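## Task

Move the banana and the orange out of the pan and into the bag so both sit completely between the bag's two layers. At the end, every other item, including the white ball, must still be in the pan. The loaded part of the bag must rest on the table, with no more than one corner lying on an arm's base, no part of the bag inside the pan, and nothing of the bag hanging more than about a finger's width over the table edge.

## Robot and tools

Robot: two six-joint arms, left_arm and right_arm, each with a two-finger gripper. Joint order for every row and every per-joint list in results: waist, shoulder, elbow, wrist pitch, wrist yaw, wrist roll, then the gripper. Stated joint ranges (rad): waist -2.618 to 3.054, shoulder 0.000 to 3.142, elbow 0.000 to 3.142, wrist pitch -1.571 to 1.571, wrist yaw -1.571 to 1.571, wrist roll -2.094 to 2.094; the true end stops may differ by up to 0.059 rad.

Frames: the scene frame has its origin at table-top height midway between the nominal bases, +x pointing out over the table, +z up, and left_arm on the +y side (arm names do not match image left/right). Calibrated bases: left_arm at (-0.019, +0.343, +0.033) m, right_arm at (-0.046, -0.254, +0.023) m, each nearly unrotated about z. Gripper position, orientation and velocities in results are given in that arm's own base frame; fixed cameras and the table use the scene frame. end_effector_position is the point between the finger pads, roughly 1 cm short of the tips; the fingers point along the gripper's +z and close along its y. Reported hand poses can be off by a few centimetres, more when stretched out.

Row format (shared by execute_actions and move): one flat list of 14 numbers, each in [-1, 1], covering both arms even if only one moves: left_arm's six joint values then its opening, then right_arm's six joint values then its opening. The joint values are offsets, not poses: they are added to the Joint targets shown in the last result (as they stood when the action or move began), not to the preceding row. Scale: 1.0 equals 2.224 rad for waist, shoulder and elbow, and 8.485 rad for the three wrist joints. The opening is absolute: +1 fully open, -1 shut. Sending 0 for a joint holds its current target; to leave a gripper alone, resend its current command, since 0 there means half-open.

execute_actions(actions, cameras): actions is a list of actions; each action is a list of up to 15 rows, one per 1/30 s step; a short action repeats its final row to fill 15 steps. Repeating the same offset in a later action moves the joint again. An action asking a joint to go more than 0.059 rad beyond its range is rejected for both arms; a malformed first action rejects the whole call. An empty actions list returns full state plus all camera images. cameras: list of names, ["all"], or [] for none.

move(target, speed, blend, opening_speed, grip_force, blocking, cameras): target is one 14-number row, or a list of up to 15 rows forming waypoints; every row's offsets count from the same starting Joint targets. All joints travel together, so grippers trace curves, and nothing avoids obstacles or the other arm. speed: rad/s for the joint with furthest to go, 0.01 to 12.57, default 0.5, one value or one per waypoint. blend: rad by which intermediate waypoints may be rounded; 0 stops at each. opening_speed: how fast the gripper command travels on the -1..+1 scale per second, at least 0.2; use it to close gently on fragile items. grip_force: per-pad force cap in newtons, 10 to 50, one value or one per arm; it persists, and lower values close slowly. blocking=false returns after about 0.5 s while the move runs. The result adds a move: line: done, off_target (at rest but a joint over 0.035 rad away), moving, held, or fault, plus limits=held if steps were withheld.

wait(seconds 0 to 10, cameras): lets time pass with commands held; a running move continues. stop(cameras): brakes a running move. zoom_image(camera, region [x0,y0,x1,y1] in pixels, max 504 by 504): enlarges part of a camera's newest image. finished_scene(scene): ends the current scene, given by its number, irreversibly; the next scene starts.

Cameras, all 896x504: cam_head_left, cam_head_right, cam_high, cam_low, cam_left_wrist, cam_right_wrist.

Result lines: Joint positions and Joint velocities (rad, rad/s; last value per arm is the finger-pad gap in m, 0.094 when open); Joint targets (the base for your next offsets); grip_measured (fingers' opening on the command scale, reads a bit wide when empty and narrower than a squeezed part); joint torques (include arm weight, offsets and noise; joints 1 to 3 wrap at ±28 N m); "joint sent to its limit"; "joint command not followed" (a clearance check altered targets); MOTOR HOT at 75 °C. At 90 °C the arm folds and idles for the rest of the scene; at 100 °C it goes limp.

Motion limits: each joint target may only lead its measured angle by 0.339 rad (big joints) or 2.2 rad (wrist joints), and targets putting the gripper over 200 mm from its measured position are scaled back, so large jumps need several actions. Friction and load can leave joints short or beyond target. If an arm is stuck pushing, command targets back past its measured positions.

Gripping: the gripper squeezes about 50 to 64 N per pad at full force; force jumps to the cap once a part is pinched well below its touch reading. Open well above grip_measured to release.

Avoid: letting anything fall off the table or resting it off the table, dropping or releasing moving items, fast impacts, hard pushes, hitting fixed or heavy things, any contact or press between the two arms (including one gripper closing on the other's fingers), and long outstretched holds that heat motors. The robot keeps holding its last command while you think.

Each tool is called after "Request:" as name(argument=value, ...), one argument or row to a line, values as JSON.

## Session

Request:
execute_actions(
  actions=[],
)

Request:
zoom_image(
  camera="cam_head_left",
  region=[180, 200, 520, 390],
)

Scene clock: 0.00 s.
left_arm: end_effector_position=(+0.3888, +0.0274, +0.0853) grip_measured=+1.000 end_effector_quat_wxyz=(+0.575, -0.073, +0.814, +0.044) | right_arm: end_effector_position=(+0.3941, -0.0220, +0.0992) grip_measured=+1.000 end_effector_quat_wxyz=(+0.573, +0.050, +0.817, -0.038)
Joint positions: left_arm=[0.002 1.556 0.34 0.871 -0.154 -0.07 0.094] | right_arm=[-0.004 1.493 0.384 0.758 0.117 0.037 0.094]
Joint velocities: within noise
Joint torques (N m): no reading
Heat: left arm: 25 °C; right arm: 29 °C.
Joint targets: left_arm=[0.002 1.552 0.344 0.866 -0.154 -0.070] | right_arm=[-0.004 1.484 0.395 0.771 0.117 0.037]
Tool commands: left_gripper/opening=+1.0 right_gripper/opening=+1.0

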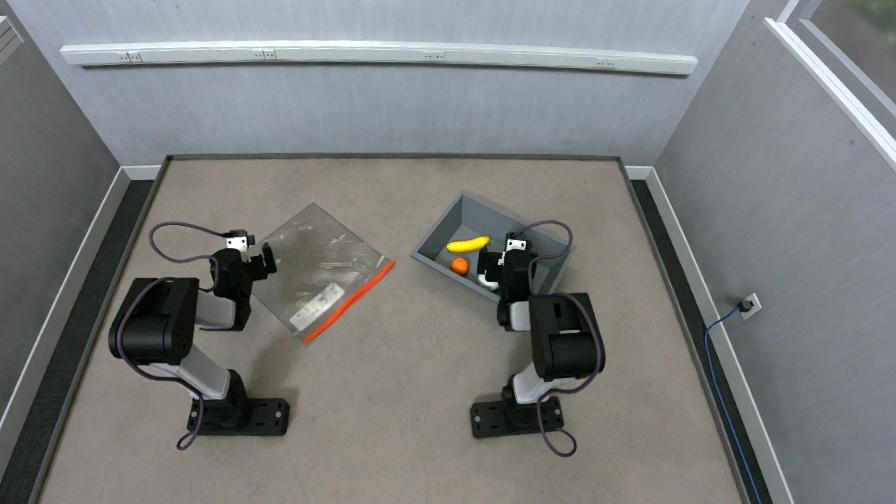

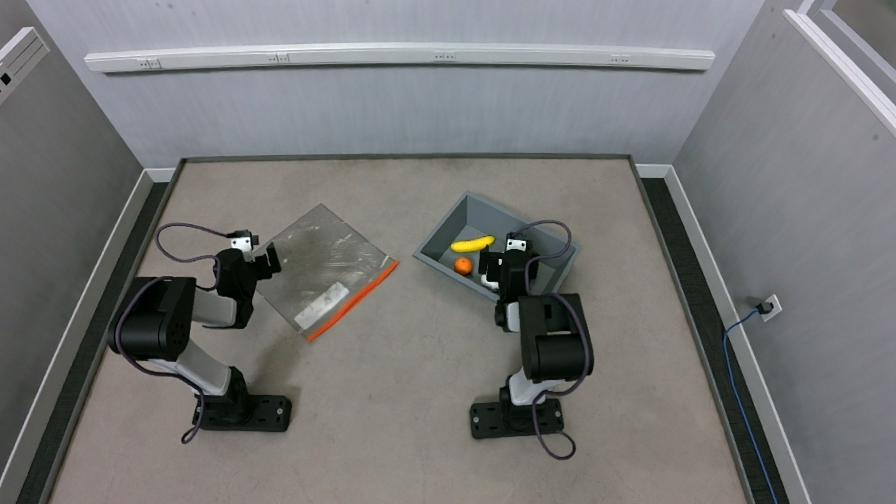

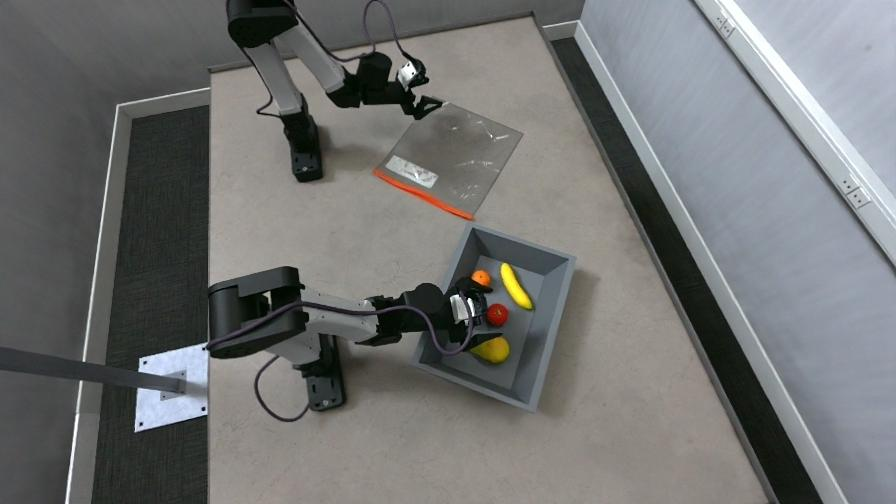

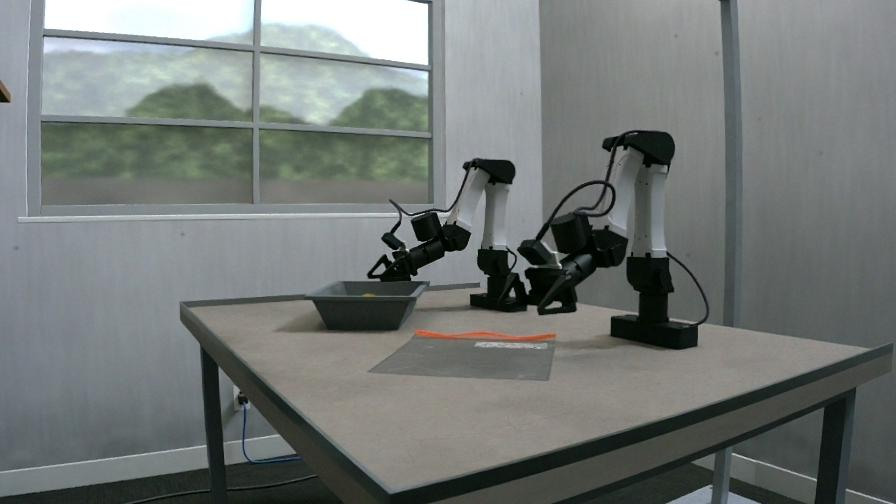

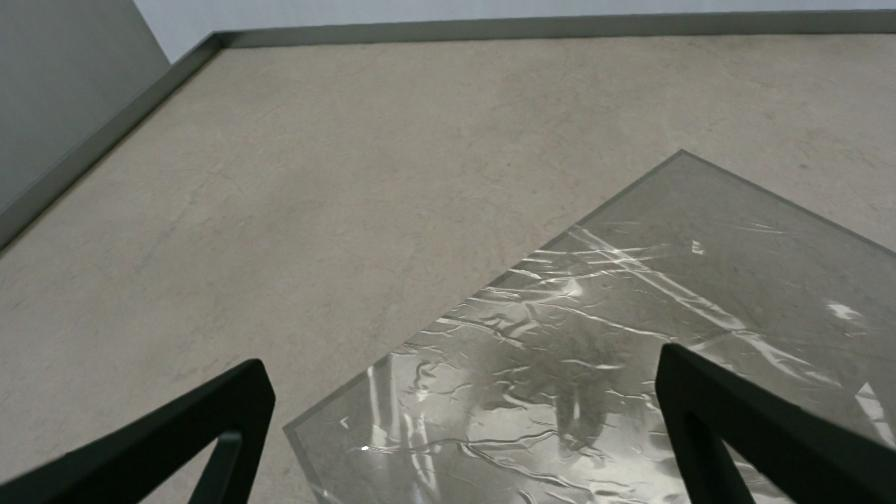

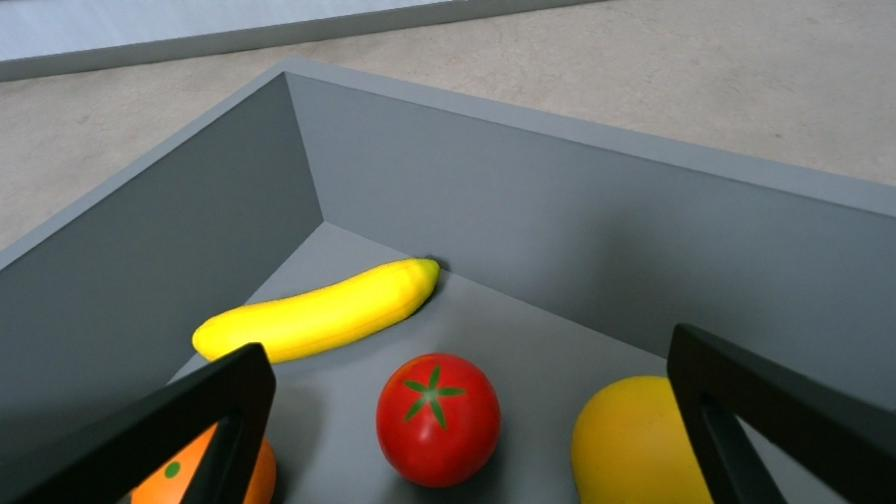

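Scaled by 1.482 from the camera's 896x504 image, which has a finer 1280x720 frame.

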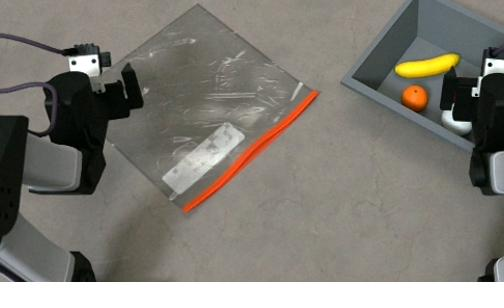

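Request:
move(
  target=[-0.275,-0.055,0.2318,-0.1583,0.01815,0.02,-0.25,0,0,0,0,0,0,1],
  speed=0.8,
  cameras=["cam_left_wrist","cam_head_left"],
)

Request:
zoom_image(
  camera="cam_head_left",
  region=[240, 190, 420, 370],
)

Scene clock: 4.03 s.
left_arm: end_effector_position=(+0.2826, -0.1925, +0.0670) grip_measured=-0.248 end_effector_quat_wxyz=(+0.241, +0.328, +0.912, -0.056) | right_arm: end_effector_position=(+0.3941, -0.0220, +0.0992) grip_measured=+1.000 end_effector_quat_wxyz=(+0.573, +0.050, +0.817, -0.038)
Joint positions: left_arm=[-0.606 1.448 0.84 -0.463 -0.016 0.089 0.035] | right_arm=[-0.004 1.493 0.384 0.758 0.117 0.037 0.094]
Joint torques (N m): left_arm=[-0.09 -6.89 9.59 1.34 0.14 0.06] | right_arm=[0.05 -5.67 6.65 2.05 0 0.04]
Heat: left arm: 26 °C; right arm: 29 °C.
Joint targets: left_arm=[-0.610 1.430 0.860 -0.477 0.000 0.100] | right_arm=[-0.004 1.484 0.395 0.771 0.117 0.037]
move: done
Images, in order (width x height): cam_head_left 896x504, cam_left_wrist 896x504.

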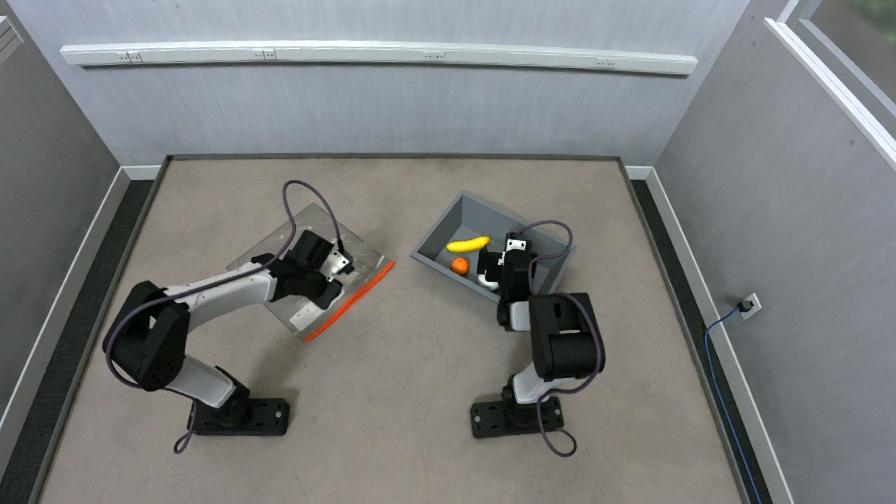

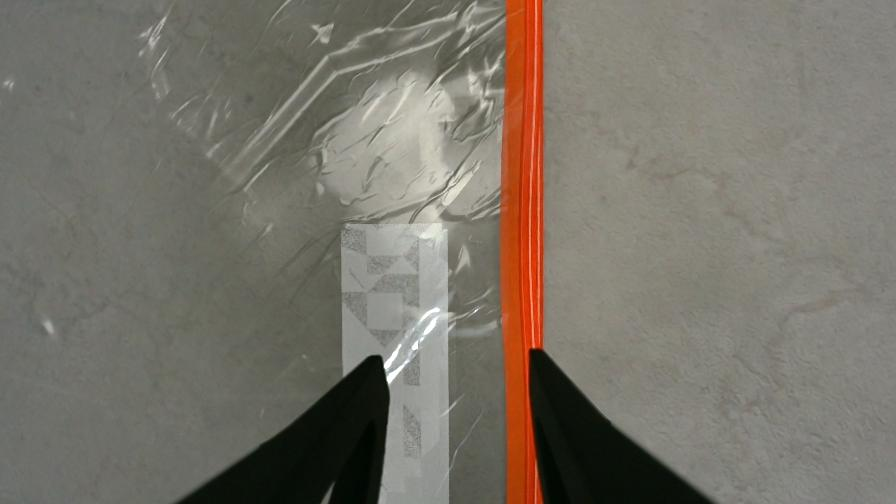

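Scaled by 2.800 from the camera's 896x504 image, which has a finer 1280x720 frame.

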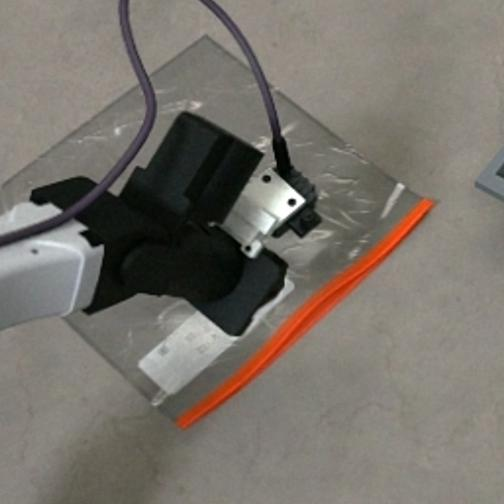

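Request:
move(
  target=[
    [-0.035,0,0,0,0,-0.0106,-0.25,0,0,0,0,0,0,1],
    [-0.035,0.0407,-0.0665,0.0281,0,-0.0106,-0.25,0,0,0,0,0,0,1],
  ],
  speed=0.35,
  blend=0.02,
  cameras=["cam_left_wrist"],
)

Scene clock: 6.07 s.
left_arm: end_effector_position=(+0.2690, -0.2164, +0.0317) grip_measured=-0.248 end_effector_quat_wxyz=(+0.251, +0.332, +0.906, -0.080) | right_arm: end_effector_position=(+0.3941, -0.0220, +0.0992) grip_measured=+1.000 end_effector_quat_wxyz=(+0.573, +0.050, +0.817, -0.038)
Joint positions: left_arm=[-0.684 1.51 0.72 -0.247 -0.013 0.022 0.035] | right_arm=[-0.004 1.493 0.384 0.758 0.117 0.037 0.094]
Joint torques (N m): left_arm=[-0.1 -4.86 6.28 1.66 0.12 -0.15] | right_arm=[0.02 -5.65 6.64 2.05 0 0.04]
Heat: left arm: 27 °C; right arm: 29 °C.
Joint targets: left_arm=[-0.688 1.521 0.712 -0.238 0.000 0.010] | right_arm=[-0.004 1.484 0.395 0.771 0.117 0.037]
move: done
Images, in order (width x height): cam_left_wrist 896x504.

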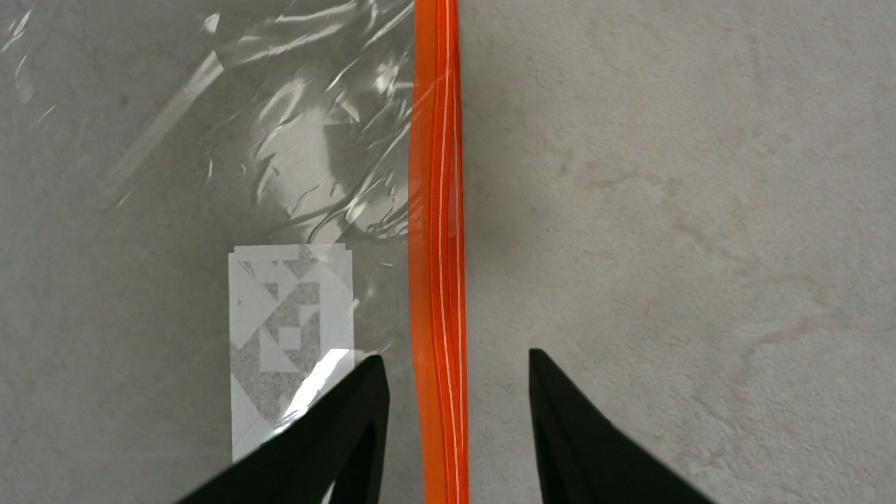

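Request:
move(
  target=[0,0.05,-0.0273,0.0202,0,0,-0.25,0,0,0,0,0,0,1],
  speed=0.15,
  cameras=["cam_left_wrist"],
)

Request:
zoom_image(
  camera="cam_left_wrist",
  region=[300, 250, 620, 504],
)

Scene clock: 8.20 s.
left_arm: end_effector_position=(+0.2722, -0.2190, -0.0020) grip_measured=-0.248 end_effector_quat_wxyz=(+0.253, +0.332, +0.905, -0.080) | right_arm: end_effector_position=(+0.3941, -0.0220, +0.0992) grip_measured=+1.000 end_effector_quat_wxyz=(+0.573, +0.050, +0.817, -0.038)
Joint positions: left_arm=[-0.684 1.619 0.66 -0.076 -0.013 0.022 0.035] | right_arm=[-0.004 1.493 0.384 0.758 0.117 0.037 0.094]
Joint torques (N m): left_arm=[-0.1 -5.12 5.53 1.65 0.12 -0.14] | right_arm=[0.02 -5.65 6.67 2.04 0 0.04]
Heat: left arm: 27 °C; right arm: 30 °C.
Joint targets: left_arm=[-0.688 1.632 0.651 -0.067 0.000 0.010] | right_arm=[-0.004 1.484 0.395 0.771 0.117 0.037]
move: done
Images, in order (width x height): cam_left_wrist 896x504.

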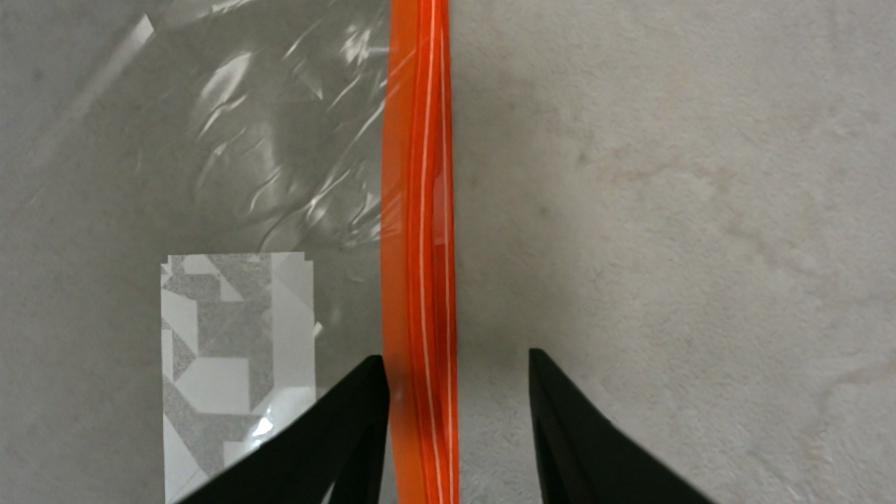

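Scaled by 1.575 from the camera's 896x504 image, which has a finer 1280x720 frame.

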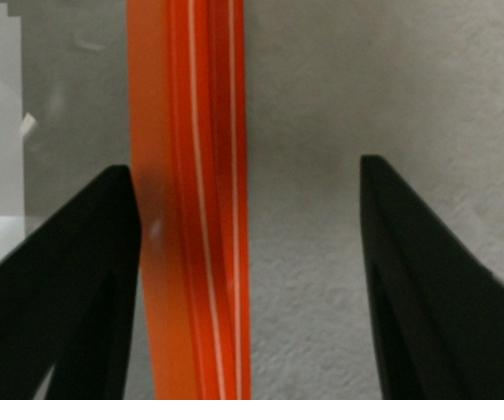

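Request:
move(
  target=[
    [0.0095,0,0,0,0,0,-0.25,0,0,0,0,0,0,1],
    [0.0095,0.0126,-0.006,0.005,0,0,-0.25,0,0,0,0,0,0,1],
  ],
  speed=0.1,
  cameras=["cam_left_wrist"],
)

Request:
zoom_image(
  camera="cam_left_wrist",
  region=[300, 250, 620, 504],
)

Scene clock: 10.27 s.
left_arm: end_effector_position=(+0.2752, -0.2166, -0.0097) grip_measured=-0.248 end_effector_quat_wxyz=(+0.254, +0.327, +0.907, -0.079) | right_arm: end_effector_position=(+0.3941, -0.0220, +0.0992) grip_measured=+1.000 end_effector_quat_wxyz=(+0.573, +0.050, +0.817, -0.038)
Joint positions: left_arm=[-0.674 1.647 0.647 -0.033 -0.013 0.022 0.035] | right_arm=[-0.004 1.493 0.384 0.758 0.117 0.037 0.094]
Joint torques (N m): left_arm=[0.69 -5.15 5.34 1.66 0.13 -0.14] | right_arm=[0.03 -5.65 6.67 2.05 0 0.04]
Heat: left arm: 27 °C; right arm: 30 °C.
Joint targets: left_arm=[-0.667 1.660 0.638 -0.024 0.000 0.010] | right_arm=[-0.004 1.484 0.395 0.771 0.117 0.037]
move: done
Images, in order (width x height): cam_left_wrist 896x504.

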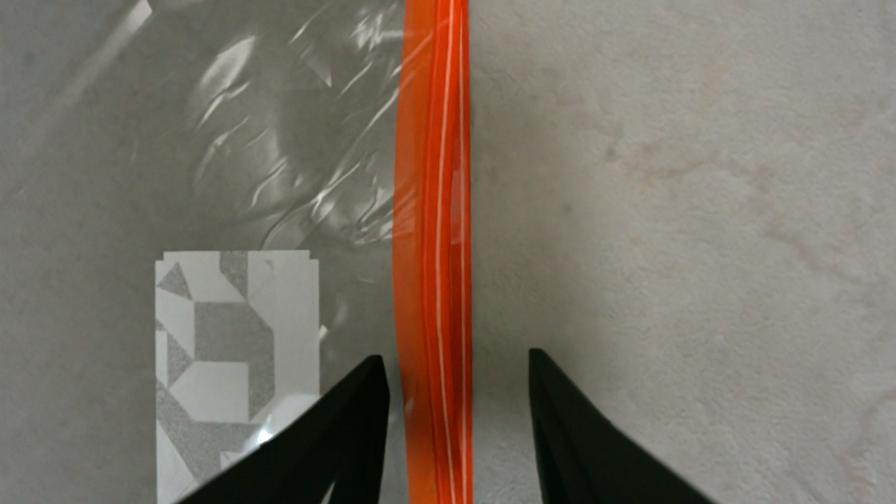

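Scaled by 1.575 from the camera's 896x504 image, which has a finer 1280x720 frame.

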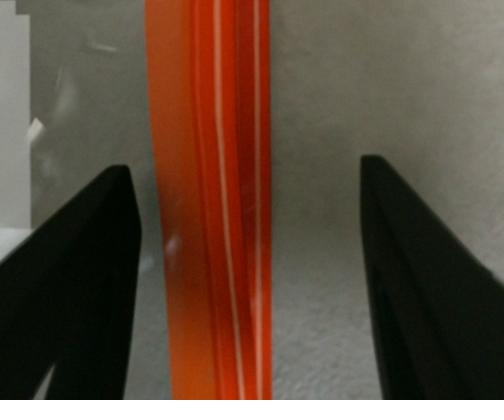

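Request:
move(
  target=[
    [0,0.006,-0.003,0.0023,0,0,-0.25,0,0,0,0,0,0,1],
    [0,0.006,-0.003,0.0023,0,0,-1,0,0,0,0,0,0,1],
  ],
  speed=0.1,
  opening_speed=0.4,
  cameras=["cam_left_wrist"],
)

Request:
zoom_image(
  camera="cam_left_wrist",
  region=[300, 250, 620, 504],
)

Scene clock: 13.57 s.
left_arm: end_effector_position=(+0.2755, -0.2170, -0.0132) grip_measured=-0.985 end_effector_quat_wxyz=(+0.255, +0.326, +0.907, -0.080) | right_arm: end_effector_position=(+0.3941, -0.0220, +0.0992) grip_measured=+1.000 end_effector_quat_wxyz=(+0.573, +0.050, +0.817, -0.038)
Joint positions: left_arm=[-0.674 1.659 0.641 -0.011 -0.013 0.021 0.001] | right_arm=[-0.004 1.493 0.384 0.758 0.117 0.037 0.094]
Joint torques (N m): left_arm=[0.7 -5.18 5.27 1.65 0.13 -0.14] | right_arm=[0.03 -5.67 6.67 2.05 0 0.04]
Heat: left arm: 27 °C; right arm: 30 °C.
Joint targets: left_arm=[-0.667 1.673 0.631 -0.005 0.000 0.010] | right_arm=[-0.004 1.484 0.395 0.771 0.117 0.037]
move: done
Images, in order (width x height): cam_left_wrist 896x504.

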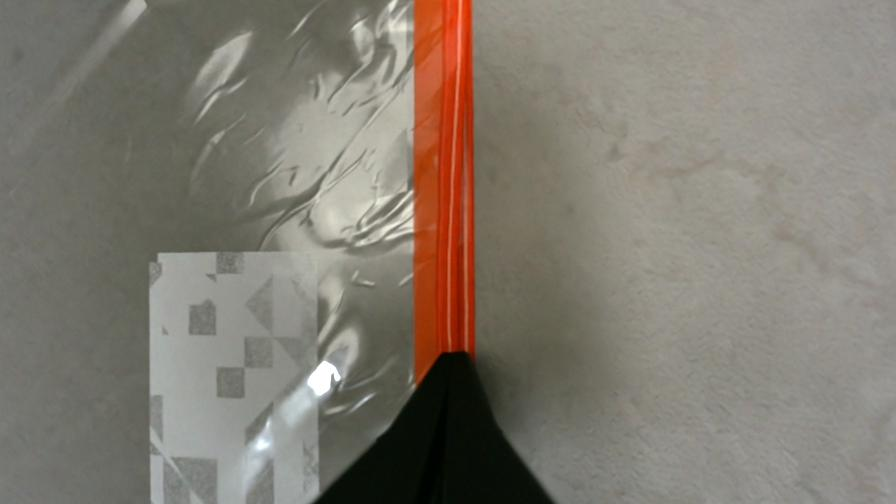

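Scaled by 1.575 from the camera's 896x504 image, which has a finer 1280x720 frame.

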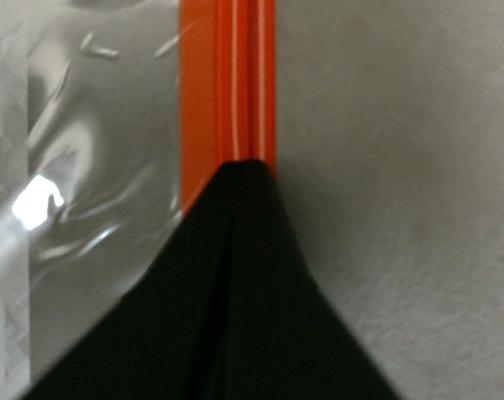

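Lifting a little to see what is caught.

Request:
move(
  target=[0,-0.0687,0.036,-0.0277,0,0,-1,0,0,0,0,0,0,1],
  speed=0.15,
  cameras=["cam_left_wrist","cam_low","cam_right_wrist"],
)

Request:
zoom_image(
  camera="cam_low",
  region=[380, 270, 600, 400],
)

Request:
zoom_image(
  camera="cam_left_wrist",
  region=[300, 250, 620, 504],
)

Scene clock: 15.97 s.
left_arm: end_effector_position=(+0.2649, -0.2084, +0.0151) grip_measured=-0.985 end_effector_quat_wxyz=(+0.235, +0.328, +0.912, -0.073) | right_arm: end_effector_position=(+0.3941, -0.0220, +0.0992) grip_measured=+1.000 end_effector_quat_wxyz=(+0.573, +0.050, +0.817, -0.038)
Joint positions: left_arm=[-0.674 1.54 0.692 -0.226 -0.013 0.021 0.001] | right_arm=[-0.004 1.493 0.384 0.758 0.117 0.037 0.094]
Joint torques (N m): left_arm=[0.73 -7.24 8.73 1.35 0.12 -0.14] | right_arm=[0.03 -5.67 6.65 2.06 0 0.04]
Heat: left arm: 27 °C; right arm: 30 °C.
Joint targets: left_arm=[-0.667 1.521 0.711 -0.240 0.000 0.010] | right_arm=[-0.004 1.484 0.395 0.771 0.117 0.037]
move: done
Images, in order (width x height): cam_low 896x504, cam_left_wrist 896x504, cam_right_wrist 896x504.

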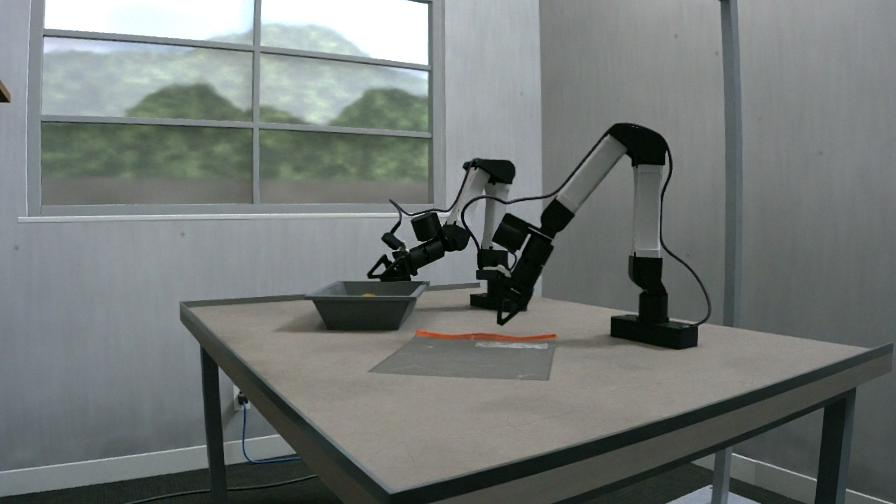

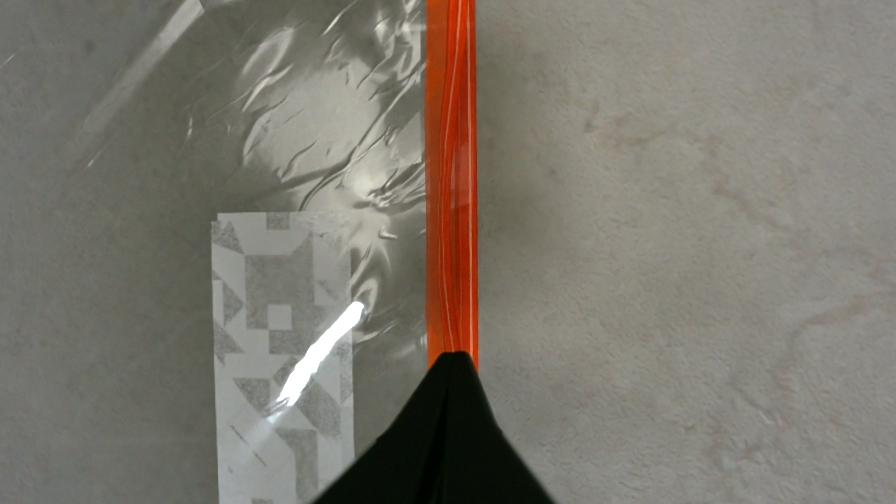

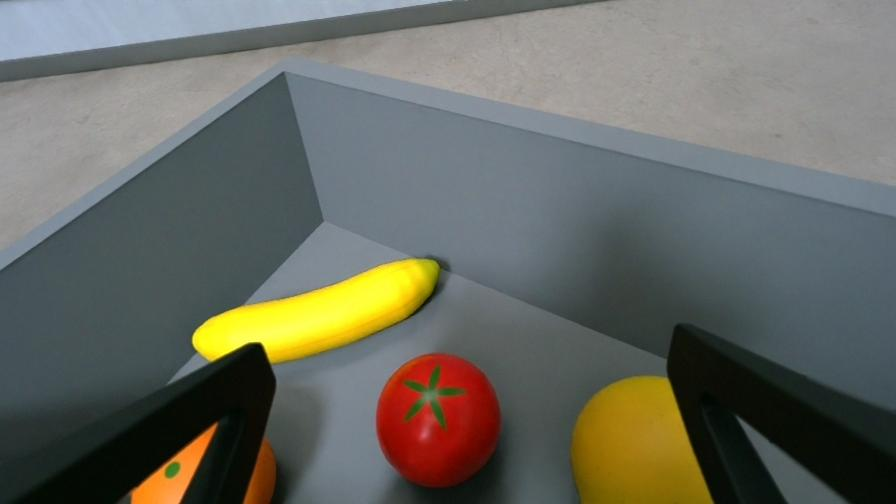

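Scaled by 2.291 from the camera's 896x504 image, which has a finer 1280x720 frame.

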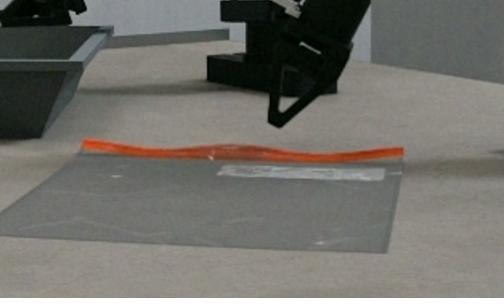

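Scaled by 1.575 from the camera's 896x504 image, which has a finer 1280x720 frame.

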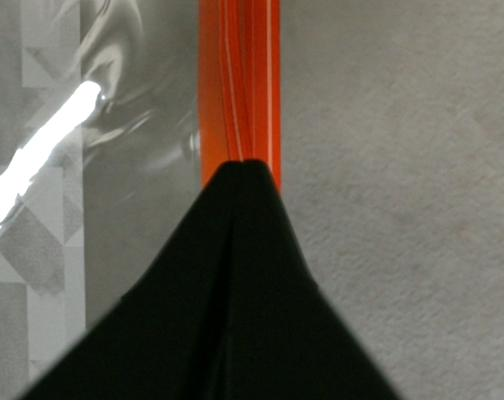

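Request:
move(
  target=[
    [0,0,0,0,0,0,-0.25,0,0,0,0,0,0,1],
    [0,0.0687,-0.036,0.0277,0,0,-0.25,0,0,0,0,0,0,1],
    [0,0.0765,-0.0396,0.0309,0,0,-0.25,0,0,0,0,0,0,1],
  ],
  speed=0.15,
  opening_speed=1,
  cameras=["cam_left_wrist"],
)

Request:
zoom_image(
  camera="cam_left_wrist",
  region=[300, 250, 620, 504],
)

Scene clock: 20.17 s.
left_arm: end_effector_position=(+0.2782, -0.2191, -0.0146) grip_measured=-0.252 end_effector_quat_wxyz=(+0.262, +0.325, +0.905, -0.082) | right_arm: end_effector_position=(+0.3941, -0.0220, +0.0992) grip_measured=+1.000 end_effector_quat_wxyz=(+0.573, +0.050, +0.817, -0.038)
Joint positions: left_arm=[-0.674 1.672 0.636 0.021 -0.013 0.02 0.035] | right_arm=[-0.004 1.493 0.384 0.758 0.117 0.037 0.094]
Joint torques (N m): left_arm=[0.7 -4.85 4.9 1.59 0.11 -0.13] | right_arm=[0.03 -5.64 6.65 2.05 0 0.04]
Heat: left arm: 28 °C; right arm: 30 °C.
Joint targets: left_arm=[-0.667 1.691 0.623 0.022 0.000 0.010] | right_arm=[-0.004 1.484 0.395 0.771 0.117 0.037]
move: done
Images, in order (width x height): cam_left_wrist 896x504.

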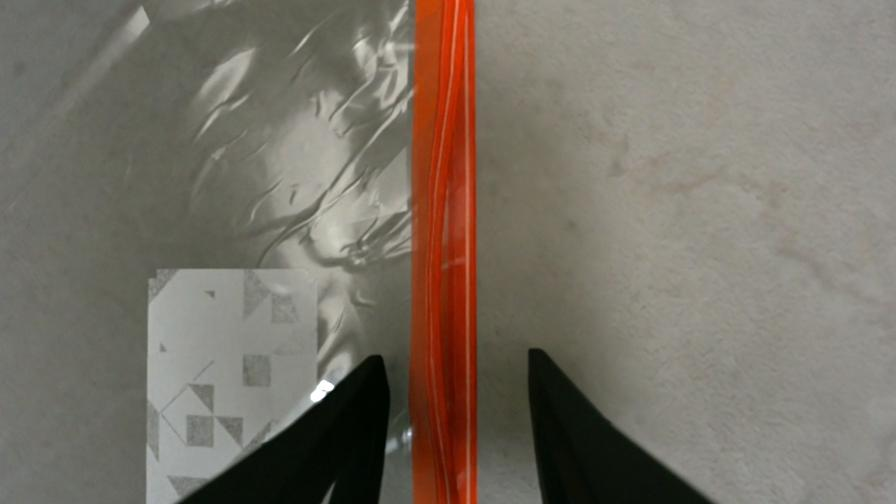

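Scaled by 1.575 from the camera's 896x504 image, which has a finer 1280x720 frame.

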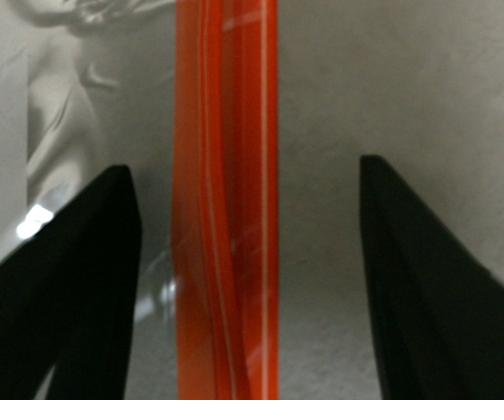

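Request:
move(
  target=[
    [0,0.0063,-0.003,0.0025,0,0,-0.25,0,0,0,0,0,0,1],
    [0,0.0063,-0.003,0.0025,0,0,-1,0,0,0,0,0,0,1],
  ],
  speed=0.1,
  opening_speed=0.4,
  cameras=["cam_left_wrist"],
)

Request:
zoom_image(
  camera="cam_left_wrist",
  region=[300, 250, 620, 504],
)

Scene clock: 23.37 s.
left_arm: end_effector_position=(+0.2817, -0.2223, -0.0149) grip_measured=-0.985 end_effector_quat_wxyz=(+0.271, +0.324, +0.902, -0.088) | right_arm: end_effector_position=(+0.3941, -0.0220, +0.0992) grip_measured=+1.000 end_effector_quat_wxyz=(+0.573, +0.050, +0.817, -0.038)
Joint positions: left_arm=[-0.671 1.684 0.632 0.059 -0.007 0.02 0.001] | right_arm=[-0.004 1.493 0.384 0.758 0.117 0.037 0.094]
Joint torques (N m): left_arm=[0.54 -4.72 4.56 1.46 0.07 -0.14] | right_arm=[0.01 -5.65 6.65 2.05 0.01 0.04]
Heat: left arm: 28 °C; right arm: 31 °C.
Joint targets: left_arm=[-0.667 1.704 0.617 0.043 0.000 0.010] | right_arm=[-0.004 1.484 0.395 0.771 0.117 0.037]
move: done
Images, in order (width x height): cam_left_wrist 896x504.

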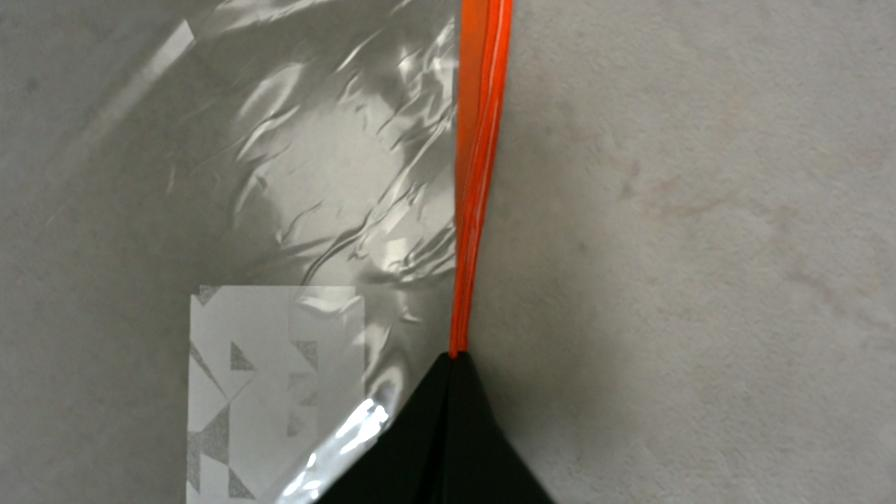

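Scaled by 1.575 from the camera's 896x504 image, which has a finer 1280x720 frame.

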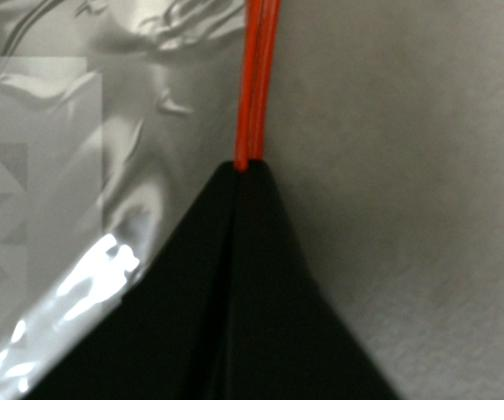

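Request:
move(
  target=[0,-0.103,0.076,-0.047,0,0,-1,0,0,0,0,0,0,1],
  speed=0.2,
  cameras=["cam_left_wrist","cam_low"],
)

Request:
zoom_image(
  camera="cam_low",
  region=[380, 270, 600, 400],
)

Request:
zoom_image(
  camera="cam_left_wrist",
  region=[300, 0, 620, 400],
)

Scene clock: 26.27 s.
left_arm: end_effector_position=(+0.2681, -0.2115, +0.0406) grip_measured=-0.985 end_effector_quat_wxyz=(+0.235, +0.327, +0.912, -0.076) | right_arm: end_effector_position=(+0.3941, -0.0220, +0.0992) grip_measured=+1.000 end_effector_quat_wxyz=(+0.573, +0.050, +0.817, -0.038)
Joint positions: left_arm=[-0.671 1.495 0.765 -0.341 -0.007 0.02 0.001] | right_arm=[-0.004 1.493 0.384 0.758 0.117 0.037 0.094]
Joint torques (N m): left_arm=[0.55 -7.12 9.24 1.33 0.06 -0.13] | right_arm=[0.02 -5.63 6.67 2.05 0 0.04]
Heat: left arm: 28 °C; right arm: 31 °C.
Joint targets: left_arm=[-0.667 1.475 0.785 -0.355 0.000 0.010] | right_arm=[-0.004 1.484 0.395 0.771 0.117 0.037]
move: done
Images, in order (width x height): cam_low 896x504, cam_left_wrist 896x504.

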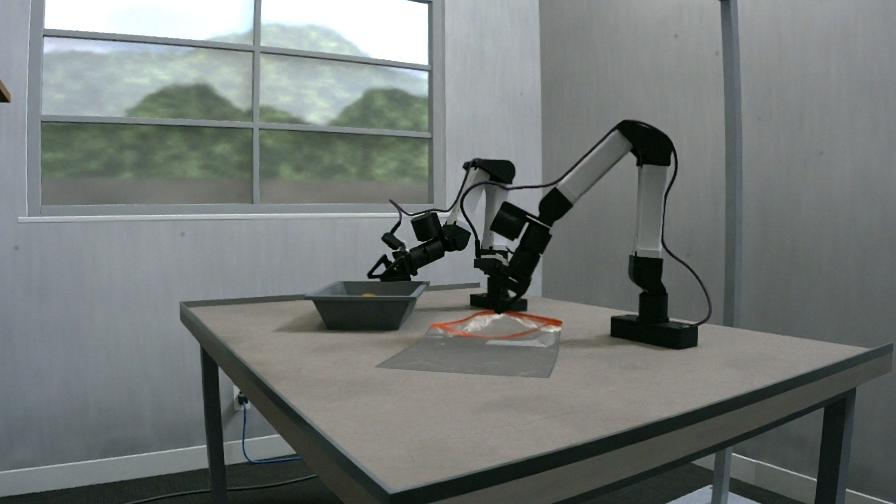

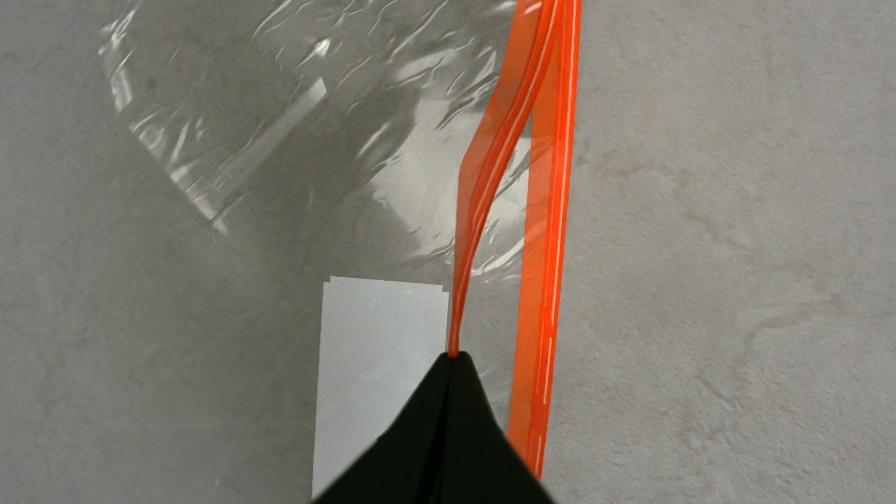

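Scaled by 2.291 from the camera's 896x504 image, which has a finer 1280x720 frame.

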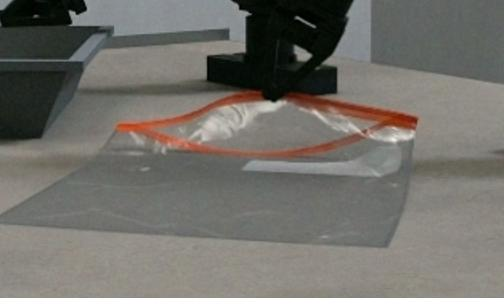

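Scaled by 1.260 from the camera's 896x504 image, which has a finer 1280x720 frame.

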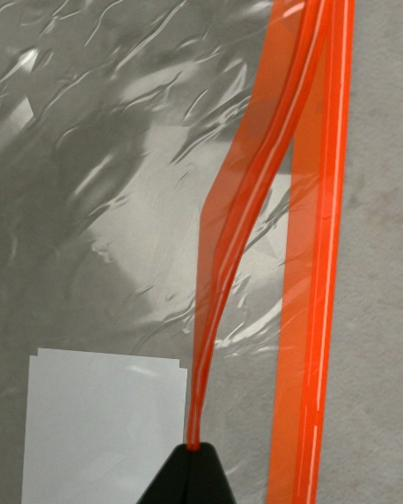

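Request:
move(
  target=[
    [0.006,-0.0438,0.0622,-0.028,0,0,-1,0,0,0.3,0,-0.0138,0,0.6],
    [0.0157,-0.0438,0.0622,-0.028,0,0,-1,0.0773,0.3027,0.7117,-0.2288,-0.0138,-0.1894,0.1],
  ],
  speed=0.8,
  blend=0.1,
  opening_speed=0.8,
  cameras=["all"],
)

Request:
zoom_image(
  camera="cam_low",
  region=[380, 270, 600, 400],
)

Scene clock: 33.20 s.
left_arm: end_effector_position=(+0.2709, -0.1997, +0.0921) grip_measured=-0.985 end_effector_quat_wxyz=(+0.235, +0.313, +0.917, -0.072) | right_arm: end_effector_position=(+0.4613, +0.0741, +0.1039) grip_measured=+0.101 end_effector_quat_wxyz=(-0.077, +0.755, -0.647, +0.071)
Joint positions: left_arm=[-0.639 1.396 0.902 -0.58 -0.007 0.02 0.001] | right_arm=[0.163 2.145 1.95 -1.165 0.009 -1.563 0.052]
Joint torques (N m): left_arm=[0.8 -6.65 9.95 1.34 0.06 -0.13] | right_arm=[0.51 -10.03 9.06 0.58 -0.17 -0.02]
Heat: left arm: 29 °C; right arm: 31 °C.
Joint targets: left_arm=[-0.632 1.378 0.924 -0.593 0.000 0.010] | right_arm=[0.168 2.158 1.978 -1.170 0.000 -1.570]
move: done

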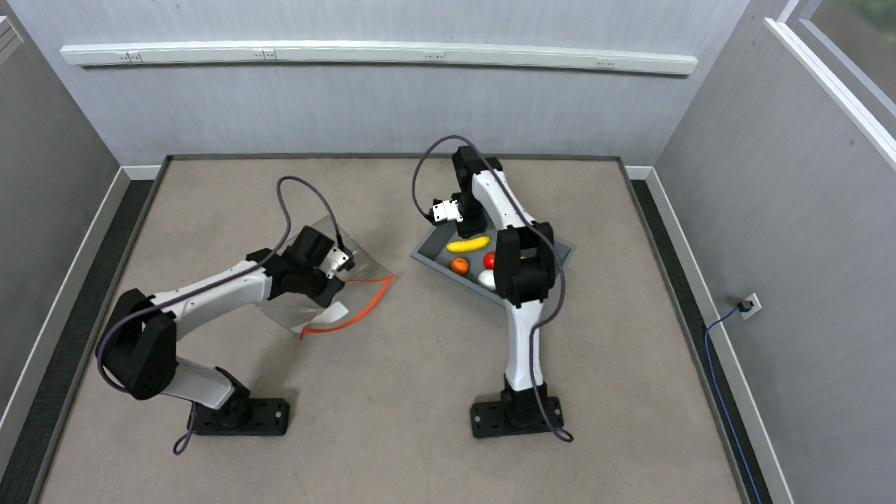

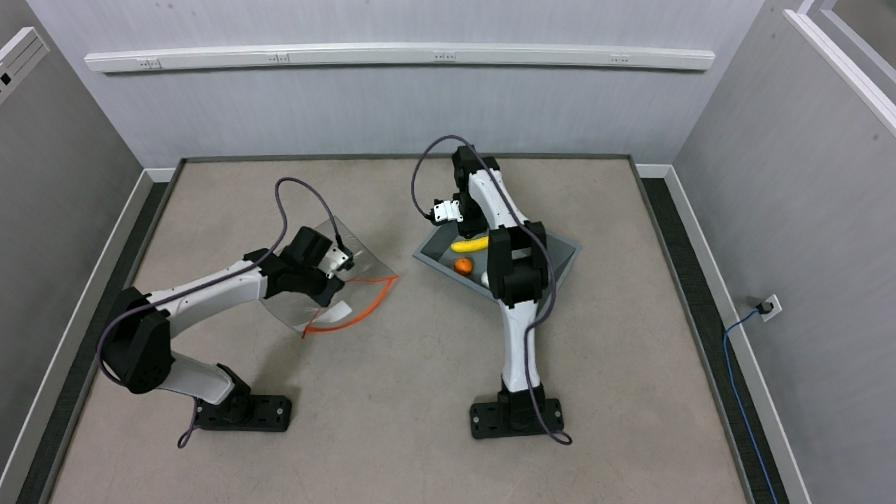

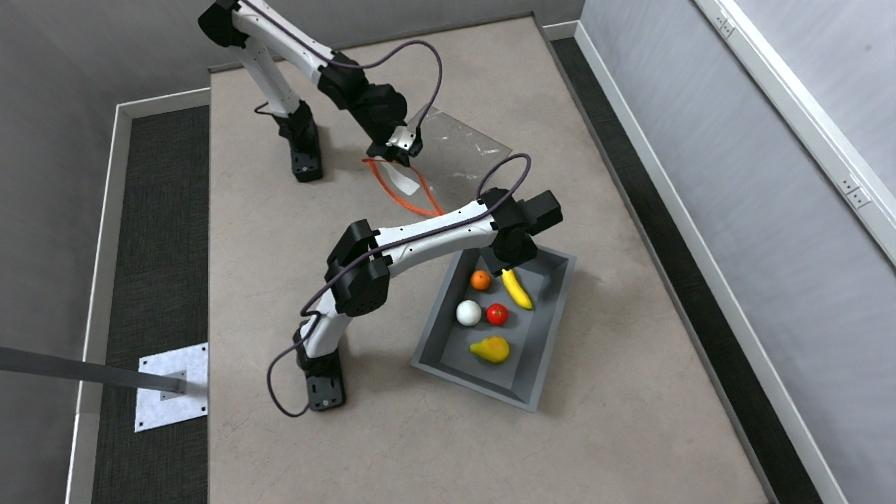

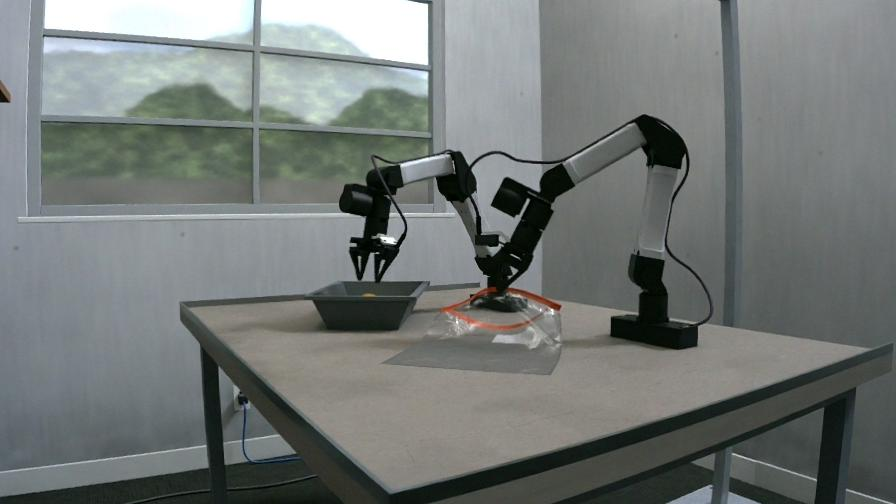

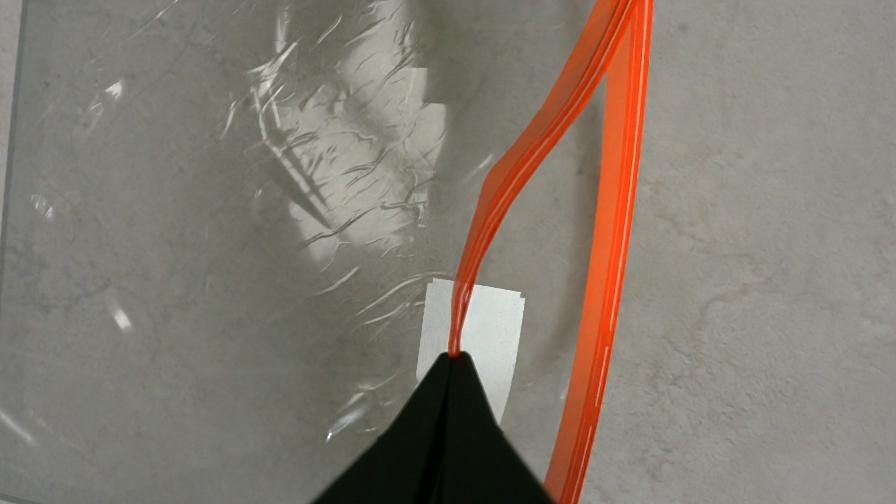

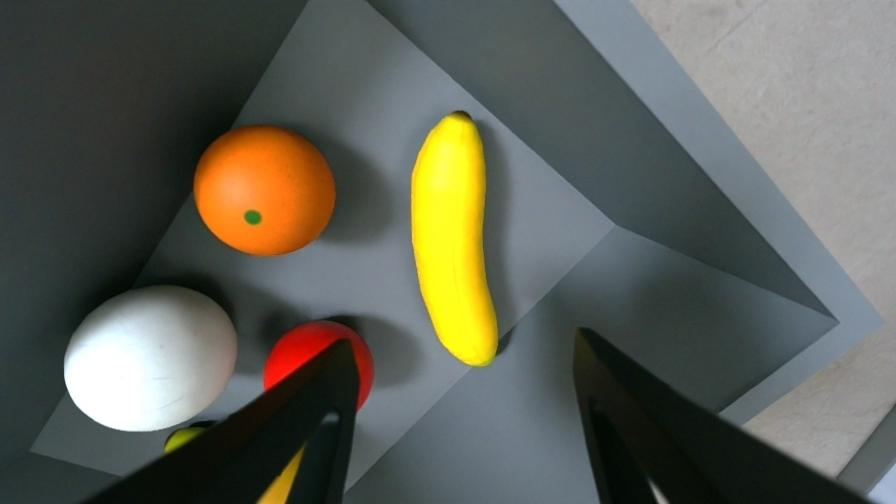

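Scaled by 2.291 from the camera's 896x504 image, which has a finer 1280x720 frame.

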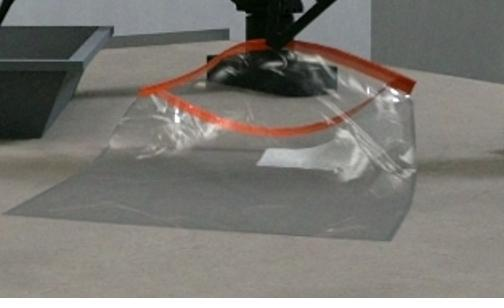

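Request:
move(
  target=[0,0,0,0,0,0,-1,0,0.0295,-0.0786,0.0283,0,0,0.0],
  speed=0.4,
  cameras=["cam_right_wrist"],
)

Scene clock: 35.27 s.
left_arm: end_effector_position=(+0.2709, -0.1997, +0.0921) grip_measured=-0.985 end_effector_quat_wxyz=(+0.235, +0.313, +0.917, -0.072) | right_arm: end_effector_position=(+0.4743, +0.0762, +0.0397) grip_measured=+0.001 end_effector_quat_wxyz=(-0.080, +0.755, -0.647, +0.073)
Joint positions: left_arm=[-0.639 1.396 0.902 -0.58 -0.007 0.02 0.001] | right_arm=[0.163 2.214 1.803 -0.943 0.009 -1.563 0.047]
Joint torques (N m): left_arm=[0.75 -6.64 9.92 1.35 0.06 -0.14] | right_arm=[0.5 -10.81 6.32 0.79 -0.17 -0.02]
Heat: left arm: 29 °C; right arm: 32 °C.
Joint targets: left_arm=[-0.632 1.378 0.924 -0.593 0.000 0.010] | right_arm=[0.168 2.223 1.803 -0.930 0.000 -1.570]
move: done
Images, in order (width x height): cam_right_wrist 896x504.

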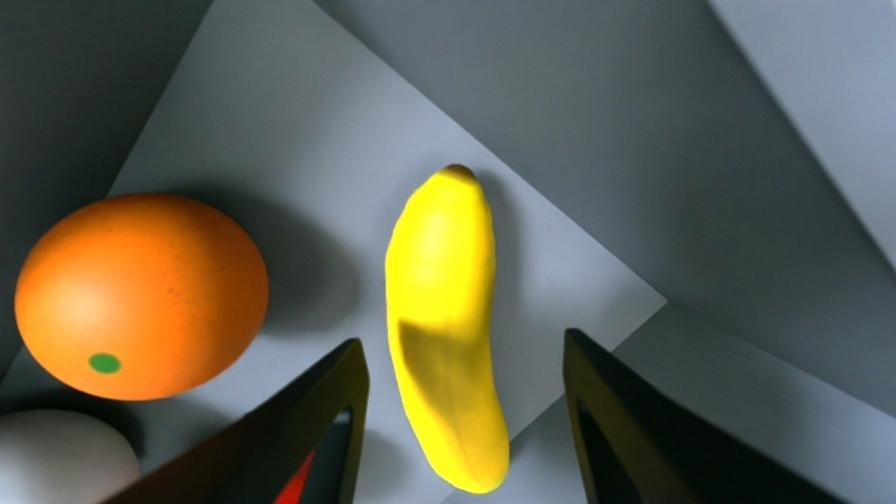

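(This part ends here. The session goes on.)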